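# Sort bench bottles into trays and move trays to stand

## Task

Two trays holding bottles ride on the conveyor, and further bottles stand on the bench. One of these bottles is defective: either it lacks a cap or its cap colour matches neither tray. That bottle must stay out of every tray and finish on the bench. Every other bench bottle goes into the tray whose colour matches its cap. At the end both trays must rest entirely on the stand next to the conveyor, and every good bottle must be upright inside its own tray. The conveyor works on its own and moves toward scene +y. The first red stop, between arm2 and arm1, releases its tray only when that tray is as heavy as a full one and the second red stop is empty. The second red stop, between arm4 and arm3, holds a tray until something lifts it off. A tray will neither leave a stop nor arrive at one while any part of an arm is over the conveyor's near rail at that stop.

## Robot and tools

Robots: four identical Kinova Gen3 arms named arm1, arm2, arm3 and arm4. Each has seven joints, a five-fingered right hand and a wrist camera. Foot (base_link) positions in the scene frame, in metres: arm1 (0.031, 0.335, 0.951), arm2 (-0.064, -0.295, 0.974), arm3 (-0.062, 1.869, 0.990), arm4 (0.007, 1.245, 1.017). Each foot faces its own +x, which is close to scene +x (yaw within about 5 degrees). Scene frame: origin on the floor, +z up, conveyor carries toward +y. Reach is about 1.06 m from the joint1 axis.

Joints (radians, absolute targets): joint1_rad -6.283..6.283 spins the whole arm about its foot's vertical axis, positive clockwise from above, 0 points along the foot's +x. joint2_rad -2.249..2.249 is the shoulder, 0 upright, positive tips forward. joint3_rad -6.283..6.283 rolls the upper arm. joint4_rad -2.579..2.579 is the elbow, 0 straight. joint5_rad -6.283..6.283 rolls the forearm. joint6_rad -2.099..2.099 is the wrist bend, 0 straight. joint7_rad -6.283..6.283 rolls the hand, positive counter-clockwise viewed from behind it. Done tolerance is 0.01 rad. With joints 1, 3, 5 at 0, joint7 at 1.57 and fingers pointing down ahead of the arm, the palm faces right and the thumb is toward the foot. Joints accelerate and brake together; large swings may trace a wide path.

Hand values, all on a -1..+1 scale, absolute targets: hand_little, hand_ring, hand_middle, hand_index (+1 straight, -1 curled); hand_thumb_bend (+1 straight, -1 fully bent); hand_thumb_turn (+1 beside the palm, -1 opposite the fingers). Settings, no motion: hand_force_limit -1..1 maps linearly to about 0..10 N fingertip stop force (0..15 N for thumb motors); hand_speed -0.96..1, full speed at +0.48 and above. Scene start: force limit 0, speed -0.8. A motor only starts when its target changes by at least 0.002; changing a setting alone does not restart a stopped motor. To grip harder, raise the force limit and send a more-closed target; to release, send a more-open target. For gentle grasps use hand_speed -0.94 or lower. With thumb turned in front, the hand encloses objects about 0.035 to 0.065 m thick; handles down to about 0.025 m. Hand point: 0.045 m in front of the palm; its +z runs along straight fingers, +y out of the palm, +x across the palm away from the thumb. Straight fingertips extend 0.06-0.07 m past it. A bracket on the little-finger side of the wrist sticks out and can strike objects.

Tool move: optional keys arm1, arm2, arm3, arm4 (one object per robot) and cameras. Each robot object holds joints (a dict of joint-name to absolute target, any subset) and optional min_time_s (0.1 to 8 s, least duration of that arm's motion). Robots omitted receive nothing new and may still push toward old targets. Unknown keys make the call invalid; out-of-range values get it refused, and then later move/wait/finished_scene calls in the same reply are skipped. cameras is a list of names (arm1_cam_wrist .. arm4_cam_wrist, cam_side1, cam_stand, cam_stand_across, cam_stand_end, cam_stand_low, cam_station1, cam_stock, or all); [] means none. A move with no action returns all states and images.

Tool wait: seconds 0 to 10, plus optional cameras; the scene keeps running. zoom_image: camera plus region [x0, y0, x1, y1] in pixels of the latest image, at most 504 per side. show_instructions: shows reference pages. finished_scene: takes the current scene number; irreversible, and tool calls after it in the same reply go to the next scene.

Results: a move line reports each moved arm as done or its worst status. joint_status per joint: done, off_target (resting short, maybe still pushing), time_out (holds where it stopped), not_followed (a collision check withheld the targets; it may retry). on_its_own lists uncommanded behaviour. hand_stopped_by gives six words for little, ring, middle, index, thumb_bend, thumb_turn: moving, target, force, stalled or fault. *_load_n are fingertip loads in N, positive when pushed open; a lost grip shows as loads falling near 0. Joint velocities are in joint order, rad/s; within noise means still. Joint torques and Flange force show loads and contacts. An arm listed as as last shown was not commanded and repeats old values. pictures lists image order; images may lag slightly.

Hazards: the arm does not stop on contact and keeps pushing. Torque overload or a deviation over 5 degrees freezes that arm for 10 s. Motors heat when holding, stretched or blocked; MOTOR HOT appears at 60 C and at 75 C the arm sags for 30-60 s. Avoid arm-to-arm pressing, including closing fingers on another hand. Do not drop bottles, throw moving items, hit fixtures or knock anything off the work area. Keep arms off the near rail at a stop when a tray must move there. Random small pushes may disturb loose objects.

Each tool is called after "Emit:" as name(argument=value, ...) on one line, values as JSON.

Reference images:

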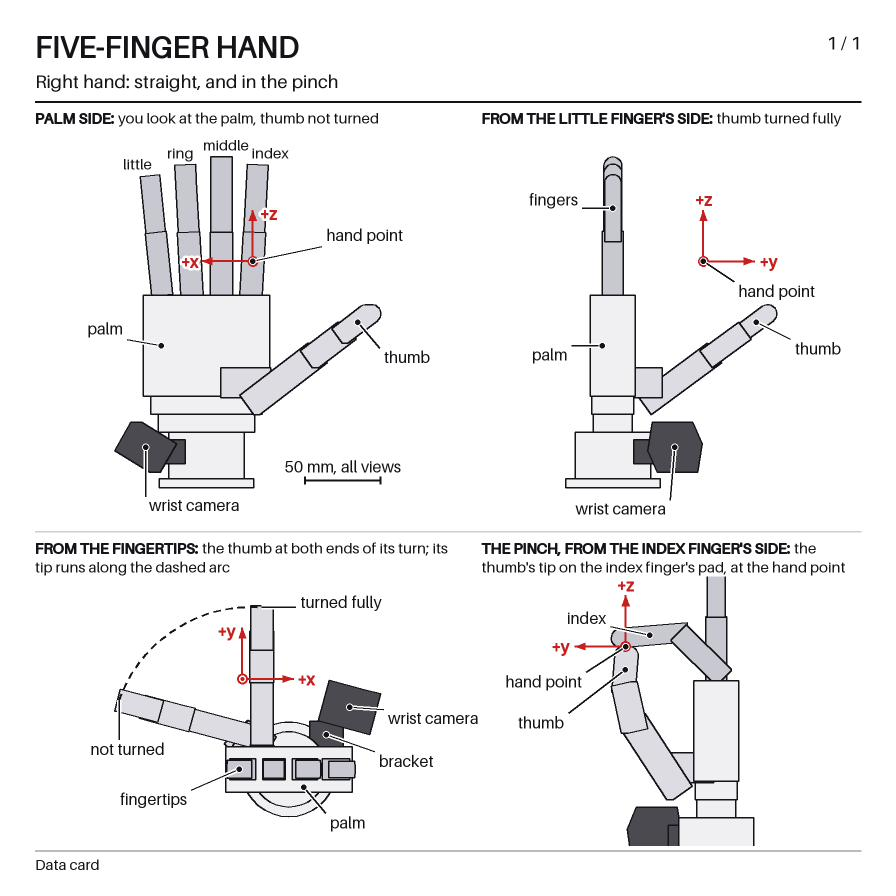

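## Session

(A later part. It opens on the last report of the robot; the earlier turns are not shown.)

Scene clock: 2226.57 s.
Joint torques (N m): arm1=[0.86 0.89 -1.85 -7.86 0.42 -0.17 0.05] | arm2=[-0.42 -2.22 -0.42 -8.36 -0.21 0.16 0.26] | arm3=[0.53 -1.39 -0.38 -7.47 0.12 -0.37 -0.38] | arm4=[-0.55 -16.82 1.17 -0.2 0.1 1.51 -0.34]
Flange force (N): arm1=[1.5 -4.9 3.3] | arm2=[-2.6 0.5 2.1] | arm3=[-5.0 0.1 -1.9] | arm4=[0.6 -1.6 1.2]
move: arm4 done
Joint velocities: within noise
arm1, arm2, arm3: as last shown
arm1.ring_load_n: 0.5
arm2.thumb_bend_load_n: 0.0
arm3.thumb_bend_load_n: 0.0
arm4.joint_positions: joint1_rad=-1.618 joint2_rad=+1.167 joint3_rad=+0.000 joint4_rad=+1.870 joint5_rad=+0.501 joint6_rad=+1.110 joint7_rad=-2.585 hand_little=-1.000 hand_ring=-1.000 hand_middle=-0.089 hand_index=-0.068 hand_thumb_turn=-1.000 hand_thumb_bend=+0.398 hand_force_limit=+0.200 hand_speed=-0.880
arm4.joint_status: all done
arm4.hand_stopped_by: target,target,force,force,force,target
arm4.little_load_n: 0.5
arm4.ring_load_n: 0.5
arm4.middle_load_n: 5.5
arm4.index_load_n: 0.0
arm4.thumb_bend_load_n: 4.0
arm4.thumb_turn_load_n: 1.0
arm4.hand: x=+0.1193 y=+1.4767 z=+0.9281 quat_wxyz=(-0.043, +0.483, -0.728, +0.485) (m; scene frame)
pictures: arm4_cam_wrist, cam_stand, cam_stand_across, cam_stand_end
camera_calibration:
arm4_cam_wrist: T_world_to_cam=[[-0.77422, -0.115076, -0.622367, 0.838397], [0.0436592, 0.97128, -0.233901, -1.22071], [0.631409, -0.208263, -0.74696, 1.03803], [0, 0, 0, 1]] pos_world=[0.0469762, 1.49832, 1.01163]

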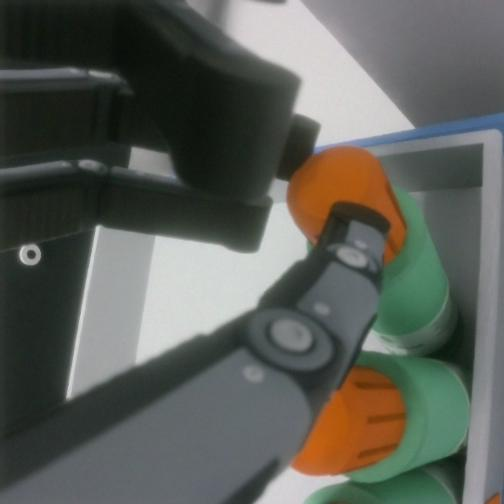

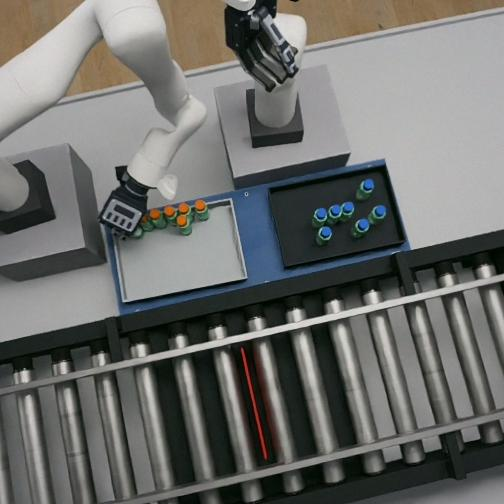

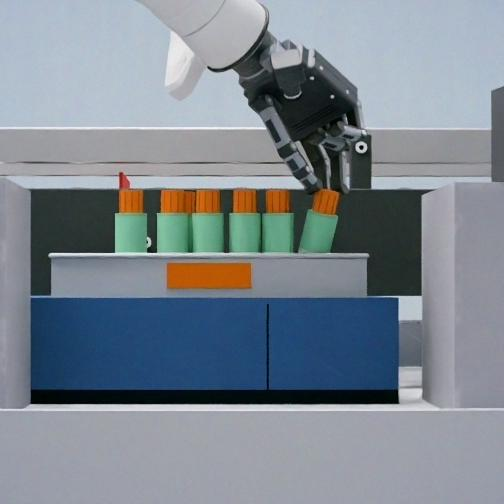

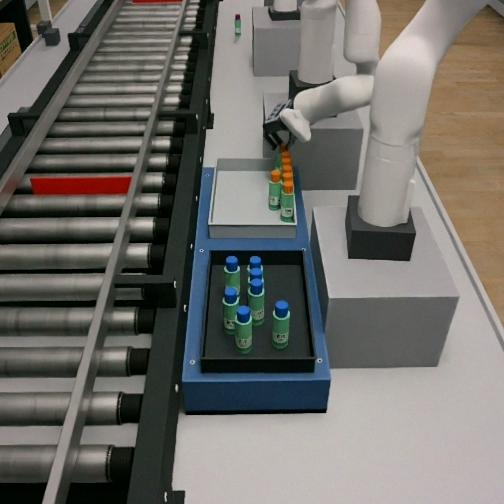

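Emit:
move(arm4={"joints": {"joint1_rad": -1.5984, "joint2_rad": 1.1630, "joint4_rad": 1.8370, "joint5_rad": 0.5115, "joint6_rad": 1.1420, "joint7_rad": -2.5635}, "min_time_s": 2}, cameras=["cam_stand", "cam_stand_across", "cam_stand_end"])

Emit:
zoom_image(camera="cam_stand_across", region=[230, 130, 400, 290])

Emit:
zoom_image(camera="cam_stand_end", region=[230, 120, 330, 210])

Emit:
zoom_image(camera="cam_stand", region=[70, 180, 180, 270])

Scene clock: 2258.17 s.
Joint torques (N m): arm1=[0.88 0.9 -1.83 -7.86 0.37 -0.16 0.03] | arm2=[-0.42 -2.2 -0.44 -8.37 -0.25 0.15 0.25] | arm3=[0.51 -1.38 -0.29 -7.48 0.12 -0.37 -0.38] | arm4=[-0.42 -17.22 1.3 -0.09 0.18 1.95 -0.28]
Flange force (N): arm1=[1.5 -4.9 3.4] | arm2=[-2.6 0.4 2.2] | arm3=[-4.8 0.4 -1.9] | arm4=[0.1 -0.4 1.7]
move: arm4 done
Joint velocities: within noise
arm1, arm2: as last shown
arm1.ring_load_n: 0.0
arm3.joint_positions: joint1_rad=+0.300 joint2_rad=-0.437 joint3_rad=+0.000 joint4_rad=+1.530 joint5_rad=+0.000 joint6_rad=+1.935 joint7_rad=-2.030 hand_little=+0.050 hand_ring=+0.050 hand_middle=+0.050 hand_index=+0.050 hand_thumb_turn=-1.000 hand_thumb_bend=+0.500 hand_force_limit=+0.200 hand_speed=-0.700
arm3.joint_status: not commanded
arm3.hand_stopped_by: target,target,target,target,target,target
arm3.little_load_n: 0.0
arm3.ring_load_n: 0.0
arm3.middle_load_n: 0.0
arm3.index_load_n: 0.0
arm3.thumb_bend_load_n: 0.0
arm3.thumb_turn_load_n: 0.0
arm3.hand: x=+0.1189 y=+1.8113 z=+1.4878 quat_wxyz=(-0.059, -0.412, -0.909, -0.002) (m; scene frame)
arm4.joint_positions: joint1_rad=-1.598 joint2_rad=+1.163 joint3_rad=+0.000 joint4_rad=+1.837 joint5_rad=+0.512 joint6_rad=+1.142 joint7_rad=-2.563 hand_little=-1.000 hand_ring=-1.000 hand_middle=-0.090 hand_index=-0.068 hand_thumb_turn=-1.000 hand_thumb_bend=+0.397 hand_force_limit=+0.200 hand_speed=-0.880
arm4.joint_status: all done
arm4.hand_stopped_by: target,target,force,force,force,target
arm4.little_load_n: 0.0
arm4.ring_load_n: 0.0
arm4.middle_load_n: 0.0
arm4.index_load_n: 0.0
arm4.thumb_bend_load_n: 0.0
arm4.thumb_turn_load_n: 0.0
arm4.hand: x=+0.1264 y=+1.4882 z=+0.9313 quat_wxyz=(-0.043, +0.482, -0.728, +0.485) (m; scene frame)
pictures: cam_stand, cam_stand_across, cam_stand_end

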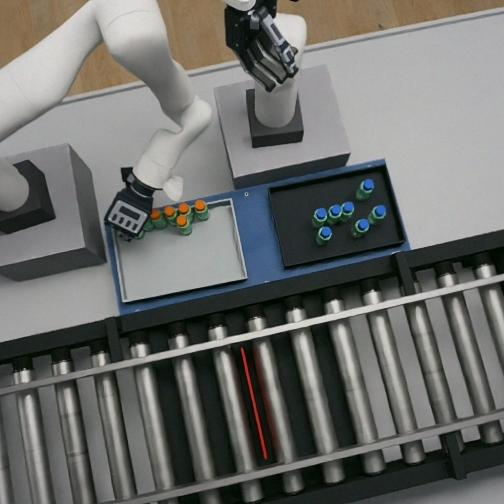

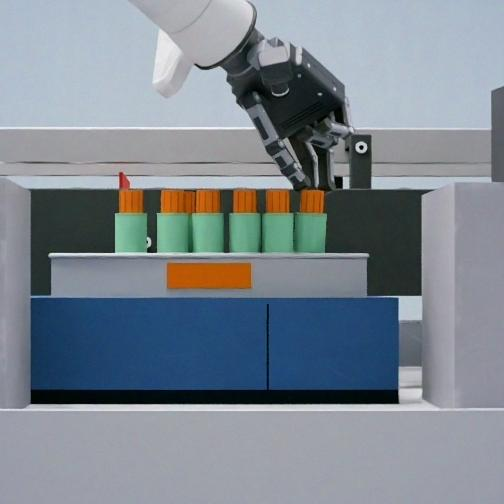

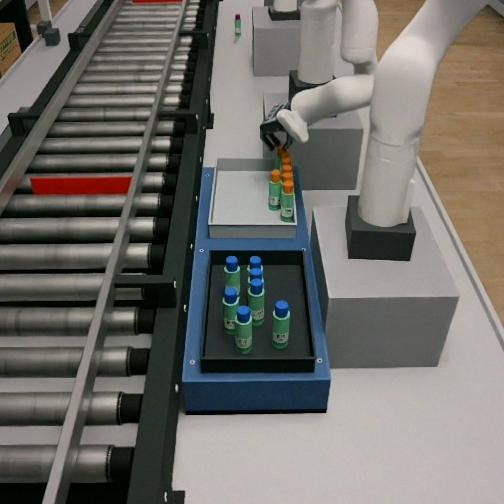

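Scaled by 2.965 from the camera's 504x504 image, which has a finer 720x720 frame.

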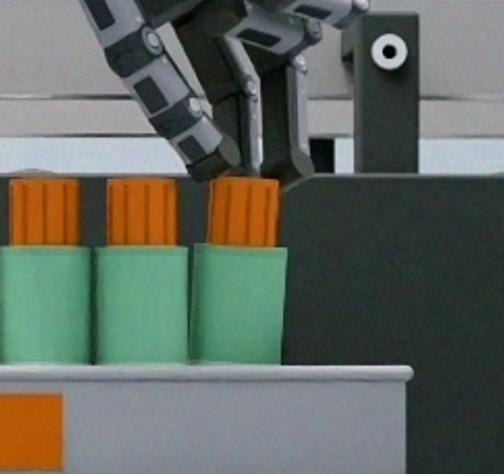

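Scaled by 5.040 from the camera's 504x504 image, which has a finer 720x720 frame.

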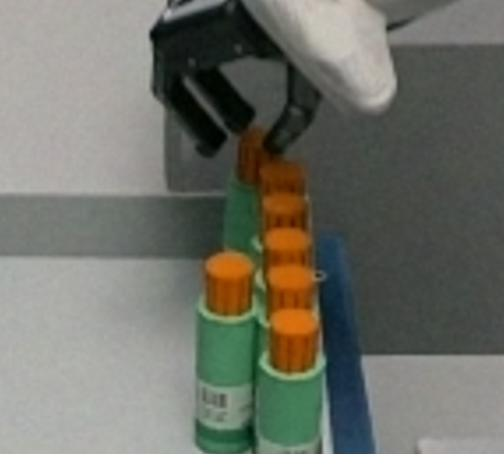

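Scaled by 4.582 from the camera's 504x504 image, which has a finer 720x720 frame.

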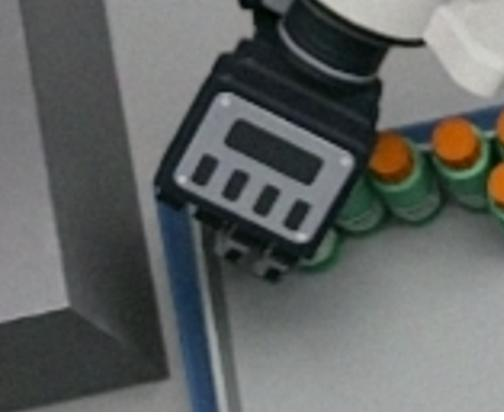

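Emit:
move(arm4={"joints": {"hand_index": 0.2, "hand_middle": 0.2, "hand_thumb_bend": 0.6, "hand_speed": -0.85}}, cameras=["cam_stand_across", "cam_stand_end"])

Emit:
zoom_image(camera="cam_stand_across", region=[230, 130, 400, 290])

Emit:
zoom_image(camera="cam_stand_end", region=[230, 120, 330, 210])

Scene clock: 2261.77 s.
Joint torques (N m): arm1=[0.85 0.92 -1.89 -7.87 0.41 -0.16 0.05] | arm2=[-0.41 -2.17 -0.44 -8.35 -0.24 0.15 0.28] | arm3=[0.45 -1.4 -0.39 -7.42 0.1 -0.38 -0.42] | arm4=[-0.4 -17.22 1.37 -0.17 0.11 1.95 -0.34]
Flange force (N): arm1=[1.5 -5.0 3.4] | arm2=[-2.5 0.5 2.1] | arm3=[-5.1 0.0 -2.2] | arm4=[0.3 -0.6 1.8]
move: arm4 done
Joint velocities: within noise
arm1, arm2, arm3: as last shown
arm3.thumb_bend_load_n: -0.5
arm4.joint_positions: joint1_rad=-1.598 joint2_rad=+1.163 joint3_rad=+0.000 joint4_rad=+1.837 joint5_rad=+0.512 joint6_rad=+1.142 joint7_rad=-2.563 hand_little=-1.000 hand_ring=-1.000 hand_middle=+0.200 hand_index=+0.200 hand_thumb_turn=-1.000 hand_thumb_bend=+0.600 hand_force_limit=+0.200 hand_speed=-0.850
arm4.joint_status: all done
arm4.hand_stopped_by: target,target,target,target,target,target
arm4.little_load_n: 0.5
arm4.ring_load_n: 0.0
arm4.middle_load_n: 0.0
arm4.index_load_n: 0.0
arm4.thumb_bend_load_n: 0.0
arm4.thumb_turn_load_n: 0.5
arm4.hand: x=+0.1264 y=+1.4882 z=+0.9313 quat_wxyz=(-0.043, +0.482, -0.728, +0.485) (m; scene frame)
pictures: cam_stand_across, cam_stand_end

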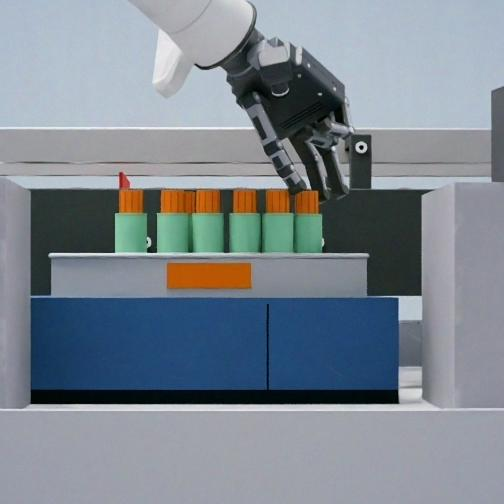

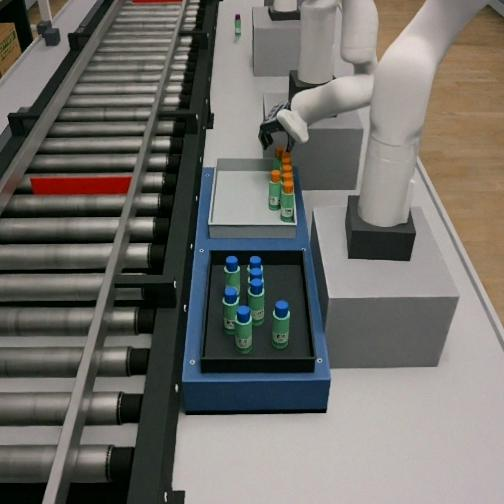

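Scaled by 2.965 from the camera's 504x504 image, which has a finer 720x720 frame.

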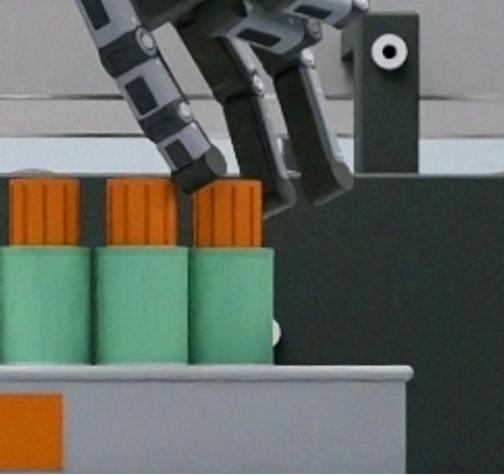

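Scaled by 5.040 from the camera's 504x504 image, which has a finer 720x720 frame.

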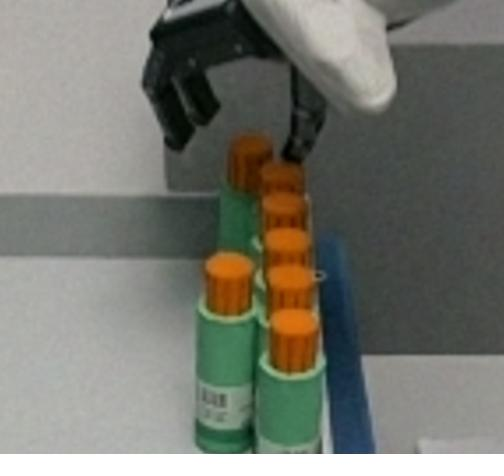

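Emit:
move(arm4={"joints": {"joint1_rad": -1.5984, "joint2_rad": 1.063, "joint4_rad": 1.892, "joint5_rad": 0.5115, "joint6_rad": 1.182, "joint7_rad": -2.54}, "min_time_s": 1.5})

Emit:
move(arm4={"joints": {"joint1_rad": -1.5984, "joint2_rad": 0.6, "joint4_rad": 2.1, "joint5_rad": 0.5115, "joint6_rad": 1.3, "joint7_rad": -2.45}, "min_time_s": 2}, cameras=["cam_stand_across", "cam_stand_end", "cam_stand"])

Scene clock: 2267.40 s.
Joint torques (N m): arm1=[0.9 0.91 -1.84 -7.87 0.39 -0.17 0.03] | arm2=[-0.42 -2.24 -0.45 -8.35 -0.22 0.15 0.27] | arm3=[0.54 -1.42 -0.38 -7.41 0.11 -0.37 -0.39] | arm4=[-0.47 -16.72 1.35 -0.51 0.23 1.92 -0.33]
Flange force (N): arm1=[1.5 -4.9 3.4] | arm2=[-2.7 0.5 2.1] | arm3=[-5.2 0.2 -2.1] | arm4=[0.2 -0.5 1.7]
move: arm4 done
Joint velocities: within noise
arm1, arm2, arm3: as last shown
arm3.thumb_bend_load_n: 0.0
arm4.joint_positions: joint1_rad=-1.598 joint2_rad=+1.063 joint3_rad=+0.000 joint4_rad=+1.892 joint5_rad=+0.512 joint6_rad=+1.182 joint7_rad=-2.540 hand_little=-1.000 hand_ring=-1.000 hand_middle=+0.200 hand_index=+0.200 hand_thumb_turn=-1.000 hand_thumb_bend=+0.600 hand_force_limit=+0.200 hand_speed=-0.850
arm4.joint_status: all done
arm4.hand_stopped_by: target,target,target,target,target,target
arm4.little_load_n: 0.0
arm4.ring_load_n: 0.0
arm4.middle_load_n: 0.0
arm4.index_load_n: 0.0
arm4.thumb_bend_load_n: 0.0
arm4.thumb_turn_load_n: 0.0
arm4.hand: x=+0.1292 y=+1.4849 z=+0.9717 quat_wxyz=(-0.046, +0.485, -0.726, +0.486) (m; scene frame)
pictures: none

Scene clock: 2269.73 s.
Joint torques (N m): arm1=[0.89 0.94 -1.84 -7.87 0.39 -0.15 0.04] | arm2=[-0.41 -2.2 -0.46 -8.35 -0.25 0.16 0.25] | arm3=[0.47 -1.41 -0.32 -7.39 0.14 -0.35 -0.43] | arm4=[-0.48 -12.89 0.8 -2.5 0.48 1.73 -0.36]
Flange force (N): arm1=[1.6 -4.9 3.5] | arm2=[-2.6 0.3 2.1] | arm3=[-5.1 0.3 -2.1] | arm4=[-0.4 -0.6 1.7]
move: arm4 done
Joint velocities: within noise
arm1, arm2, arm3: as last shown
arm1.middle_load_n: -0.5
arm2.index_load_n: 0.5
arm3.middle_load_n: 0.5
arm4.joint_positions: joint1_rad=-1.598 joint2_rad=+0.600 joint3_rad=+0.000 joint4_rad=+2.100 joint5_rad=+0.512 joint6_rad=+1.300 joint7_rad=-2.450 hand_little=-1.000 hand_ring=-1.000 hand_middle=+0.200 hand_index=+0.200 hand_thumb_turn=-1.000 hand_thumb_bend=+0.600 hand_force_limit=+0.200 hand_speed=-0.850
arm4.joint_status: all done
arm4.hand_stopped_by: target,target,target,target,target,target
arm4.little_load_n: 0.0
arm4.ring_load_n: 0.0
arm4.middle_load_n: 0.0
arm4.index_load_n: 0.0
arm4.thumb_bend_load_n: 0.0
arm4.thumb_turn_load_n: 0.5
arm4.hand: x=+0.1368 y=+1.4617 z=+1.1174 quat_wxyz=(-0.073, +0.498, -0.743, +0.440) (m; scene frame)
pictures: cam_stand, cam_stand_across, cam_stand_end

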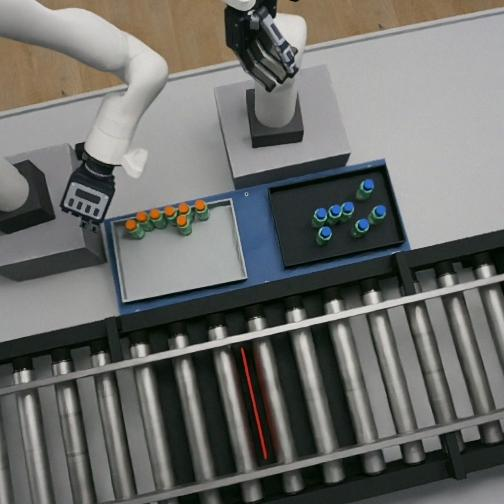

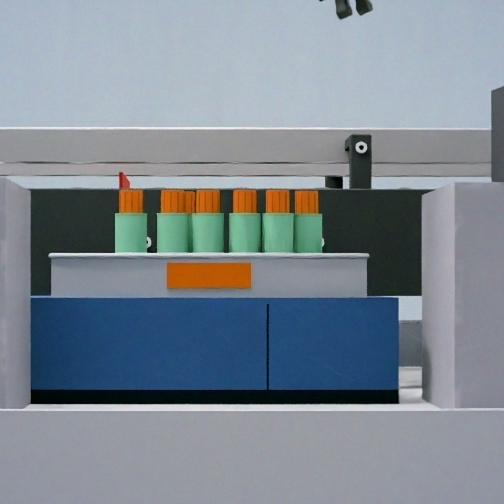

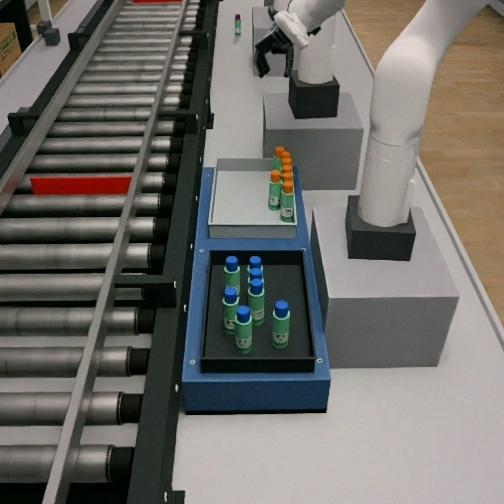

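Emit:
move(cameras=["all"])

Emit:
zoom_image(camera="cam_stand", region=[90, 150, 420, 320])

Emit:
zoom_image(camera="cam_stand_end", region=[170, 140, 340, 300])

Scene clock: 2272.97 s.
Joint torques (N m): arm1=[0.88 0.91 -1.86 -7.82 0.41 -0.16 0.05] | arm2=[-0.41 -2.2 -0.46 -8.35 -0.23 0.16 0.25] | arm3=[0.48 -1.43 -0.33 -7.45 0.11 -0.38 -0.38] | arm4=[-0.42 -12.9 0.79 -2.56 0.5 1.72 -0.35]
Flange force (N): arm1=[1.4 -4.9 3.2] | arm2=[-2.6 0.4 2.1] | arm3=[-5.0 0.4 -2.1] | arm4=[-0.2 -0.6 1.8]
Joint velocities: within noise
arm1.joint_positions: joint1_rad=-0.800 joint2_rad=-0.378 joint3_rad=+0.000 joint4_rad=+1.600 joint5_rad=+0.300 joint6_rad=+1.900 joint7_rad=-2.000 hand_little=-1.000 hand_ring=-1.000 hand_middle=+0.200 hand_index=+0.200 hand_thumb_turn=-1.000 hand_thumb_bend=+0.700 hand_force_limit=-0.300 hand_speed=+0.000
arm1.joint_status: not commanded
arm1.hand_stopped_by: target,target,target,target,target,target
arm1.little_load_n: 0.0
arm1.ring_load_n: 0.0
arm1.middle_load_n: 0.0
arm1.index_load_n: 0.0
arm1.thumb_bend_load_n: -0.5
arm1.thumb_turn_load_n: 0.0
arm1.hand: x=+0.2241 y=+0.4359 z=+1.4130 quat_wxyz=(-0.088, +0.176, -0.975, +0.102) (m; scene frame)
arm2.joint_positions: joint1_rad=+0.900 joint2_rad=-0.372 joint3_rad=+0.000 joint4_rad=+1.600 joint5_rad=+0.000 joint6_rad=+1.950 joint7_rad=-1.900 hand_little=-1.000 hand_ring=-1.000 hand_middle=+0.200 hand_index=+0.200 hand_thumb_turn=-1.000 hand_thumb_bend=+0.680 hand_force_limit=-0.300 hand_speed=-0.800
arm2.joint_status: not commanded
arm2.hand_stopped_by: target,target,target,target,target,target
arm2.little_load_n: 0.0
arm2.ring_load_n: 0.0
arm2.middle_load_n: 0.0
arm2.index_load_n: 0.0
arm2.thumb_bend_load_n: 0.0
arm2.thumb_turn_load_n: 0.0
arm2.hand: x=+0.0552 y=-0.4345 z=+1.4321 quat_wxyz=(+0.020, -0.614, -0.789, -0.005) (m; scene frame)
arm3.joint_positions: joint1_rad=+0.300 joint2_rad=-0.437 joint3_rad=+0.000 joint4_rad=+1.530 joint5_rad=+0.000 joint6_rad=+1.935 joint7_rad=-2.030 hand_little=+0.050 hand_ring=+0.050 hand_middle=+0.050 hand_index=+0.050 hand_thumb_turn=-1.000 hand_thumb_bend=+0.500 hand_force_limit=+0.200 hand_speed=-0.700
arm3.joint_status: not commanded
arm3.hand_stopped_by: target,target,target,target,target,target
arm3.little_load_n: 0.0
arm3.ring_load_n: 0.0
arm3.middle_load_n: 0.0
arm3.index_load_n: 0.0
arm3.thumb_bend_load_n: 0.0
arm3.thumb_turn_load_n: 0.0
arm3.hand: x=+0.1189 y=+1.8113 z=+1.4878 quat_wxyz=(-0.059, -0.412, -0.909, -0.002) (m; scene frame)
arm4.joint_positions: joint1_rad=-1.598 joint2_rad=+0.600 joint3_rad=+0.000 joint4_rad=+2.100 joint5_rad=+0.512 joint6_rad=+1.300 joint7_rad=-2.450 hand_little=-1.000 hand_ring=-1.000 hand_middle=+0.200 hand_index=+0.200 hand_thumb_turn=-1.000 hand_thumb_bend=+0.600 hand_force_limit=+0.200 hand_speed=-0.850
arm4.joint_status: all done
arm4.hand_stopped_by: target,target,target,target,target,target
arm4.little_load_n: 0.0
arm4.ring_load_n: 0.0
arm4.middle_load_n: 0.0
arm4.index_load_n: 0.0
arm4.thumb_bend_load_n: 0.0
arm4.thumb_turn_load_n: 0.0
arm4.hand: x=+0.1368 y=+1.4617 z=+1.1174 quat_wxyz=(-0.073, +0.498, -0.743, +0.440) (m; scene frame)
pictures: arm1_cam_wrist, arm2_cam_wrist, arm3_cam_wrist, arm4_cam_wrist, cam_side1, cam_stand, cam_stand_across, cam_stand_end, cam_stand_low, cam_station1, cam_stock
camera_calibration:
arm1_cam_wrist: T_world_to_cam=[[-0.573909, 0.775285, -0.263747, 0.161984], [0.56316, 0.607464, 0.560213, -1.18764], [0.594541, 0.172979, -0.785238, 1.01797], [0, 0, 0, 1]] pos_world=[0.156569, 0.419775, 1.5074]
arm2_cam_wrist: T_world_to_cam=[[0.879827, 0.475292, 0.00153177, 0.150204], [0.426296, -0.790545, 0.439671, -0.993555], [0.210183, -0.386181, -0.898158, 1.21998], [0, 0, 0, 1]] pos_world=[0.0349746, -0.385706, 1.53235]
arm3_cam_wrist: T_world_to_cam=[[0.531267, 0.847186, 0.00557645, -1.60755], [0.696994, -0.440805, 0.565589, -0.121337], [0.481617, -0.296592, -0.824668, 1.82119], [0, 0, 0, 1]] pos_world=[0.0614904, 1.84856, 1.57947]
arm4_cam_wrist: T_world_to_cam=[[-0.780457, -0.0794061, -0.620146, 0.914287], [0.00018594, 0.991872, -0.127237, -1.30594], [0.625209, -0.0994186, -0.774099, 1.03742], [0, 0, 0, 1]] pos_world=[0.0651992, 1.47106, 1.20389]

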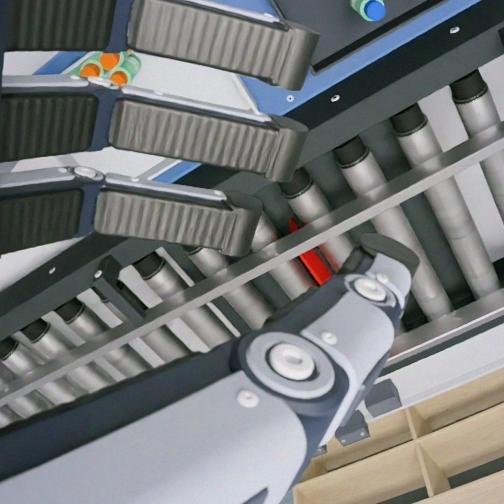

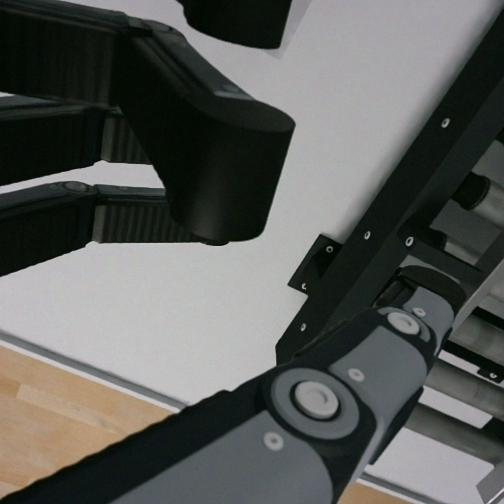

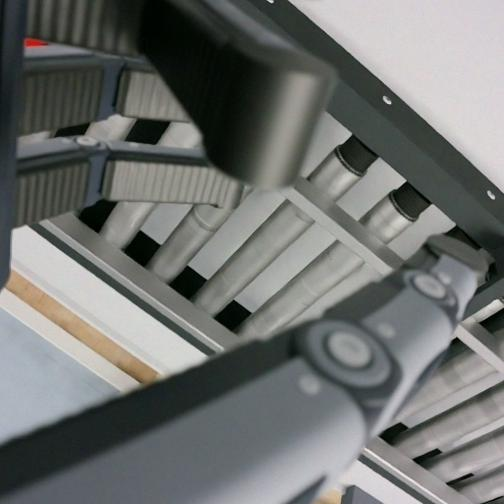

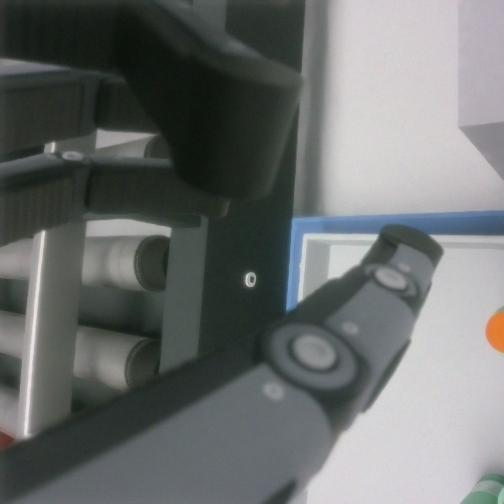

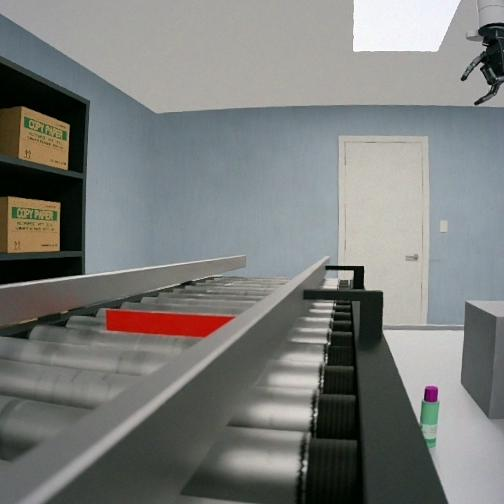

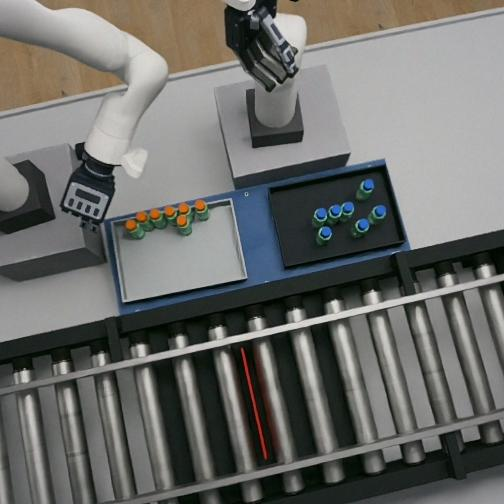

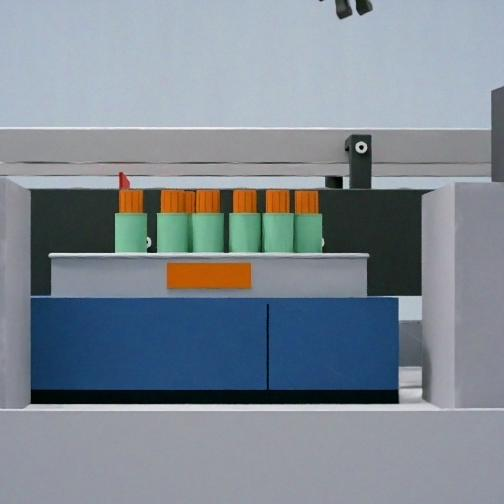

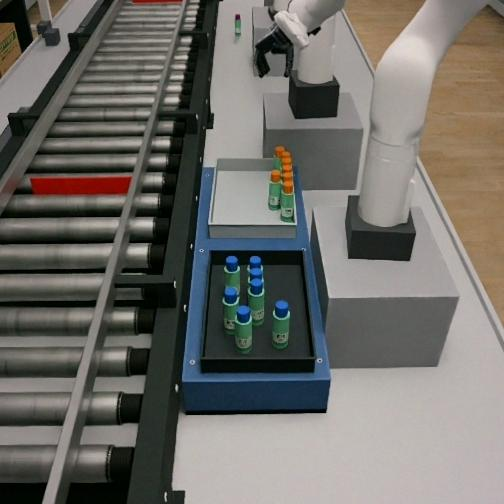

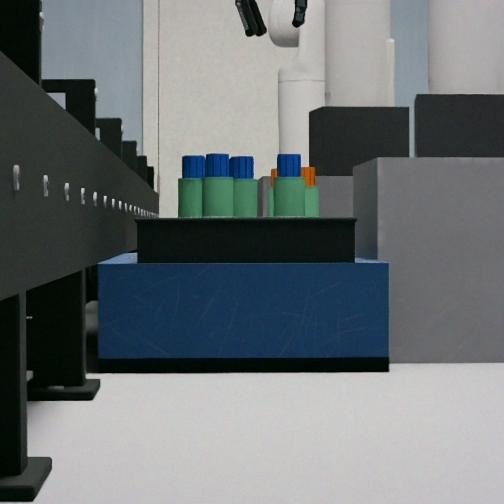

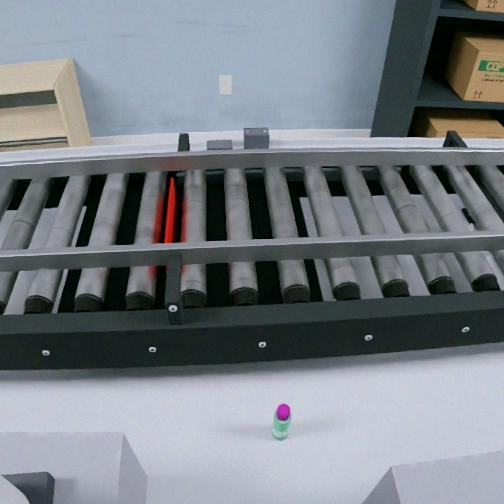

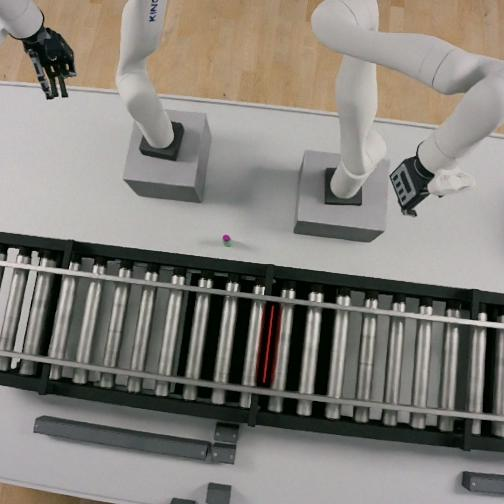

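Scaled by 1.527 from the camera's 504x504 image, which has a finer 720x720 frame.

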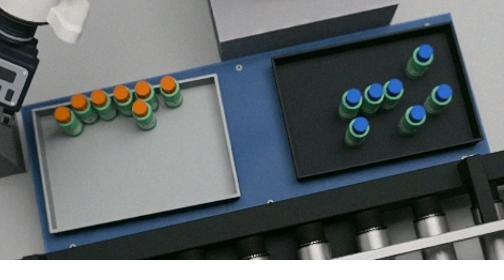

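Scaled by 2.965 from the camera's 504x504 image, which has a finer 720x720 frame.

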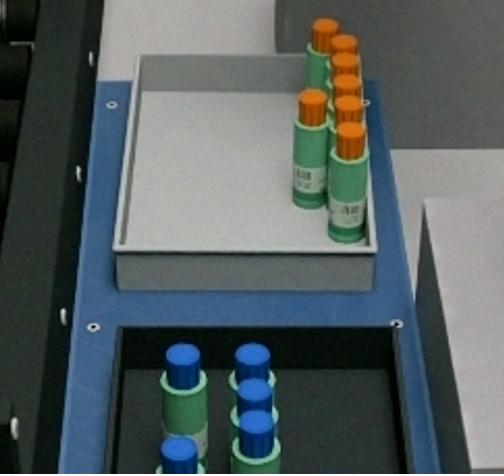

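Emit:
finished_scene(scene=1)

The scene is finished: the task was done.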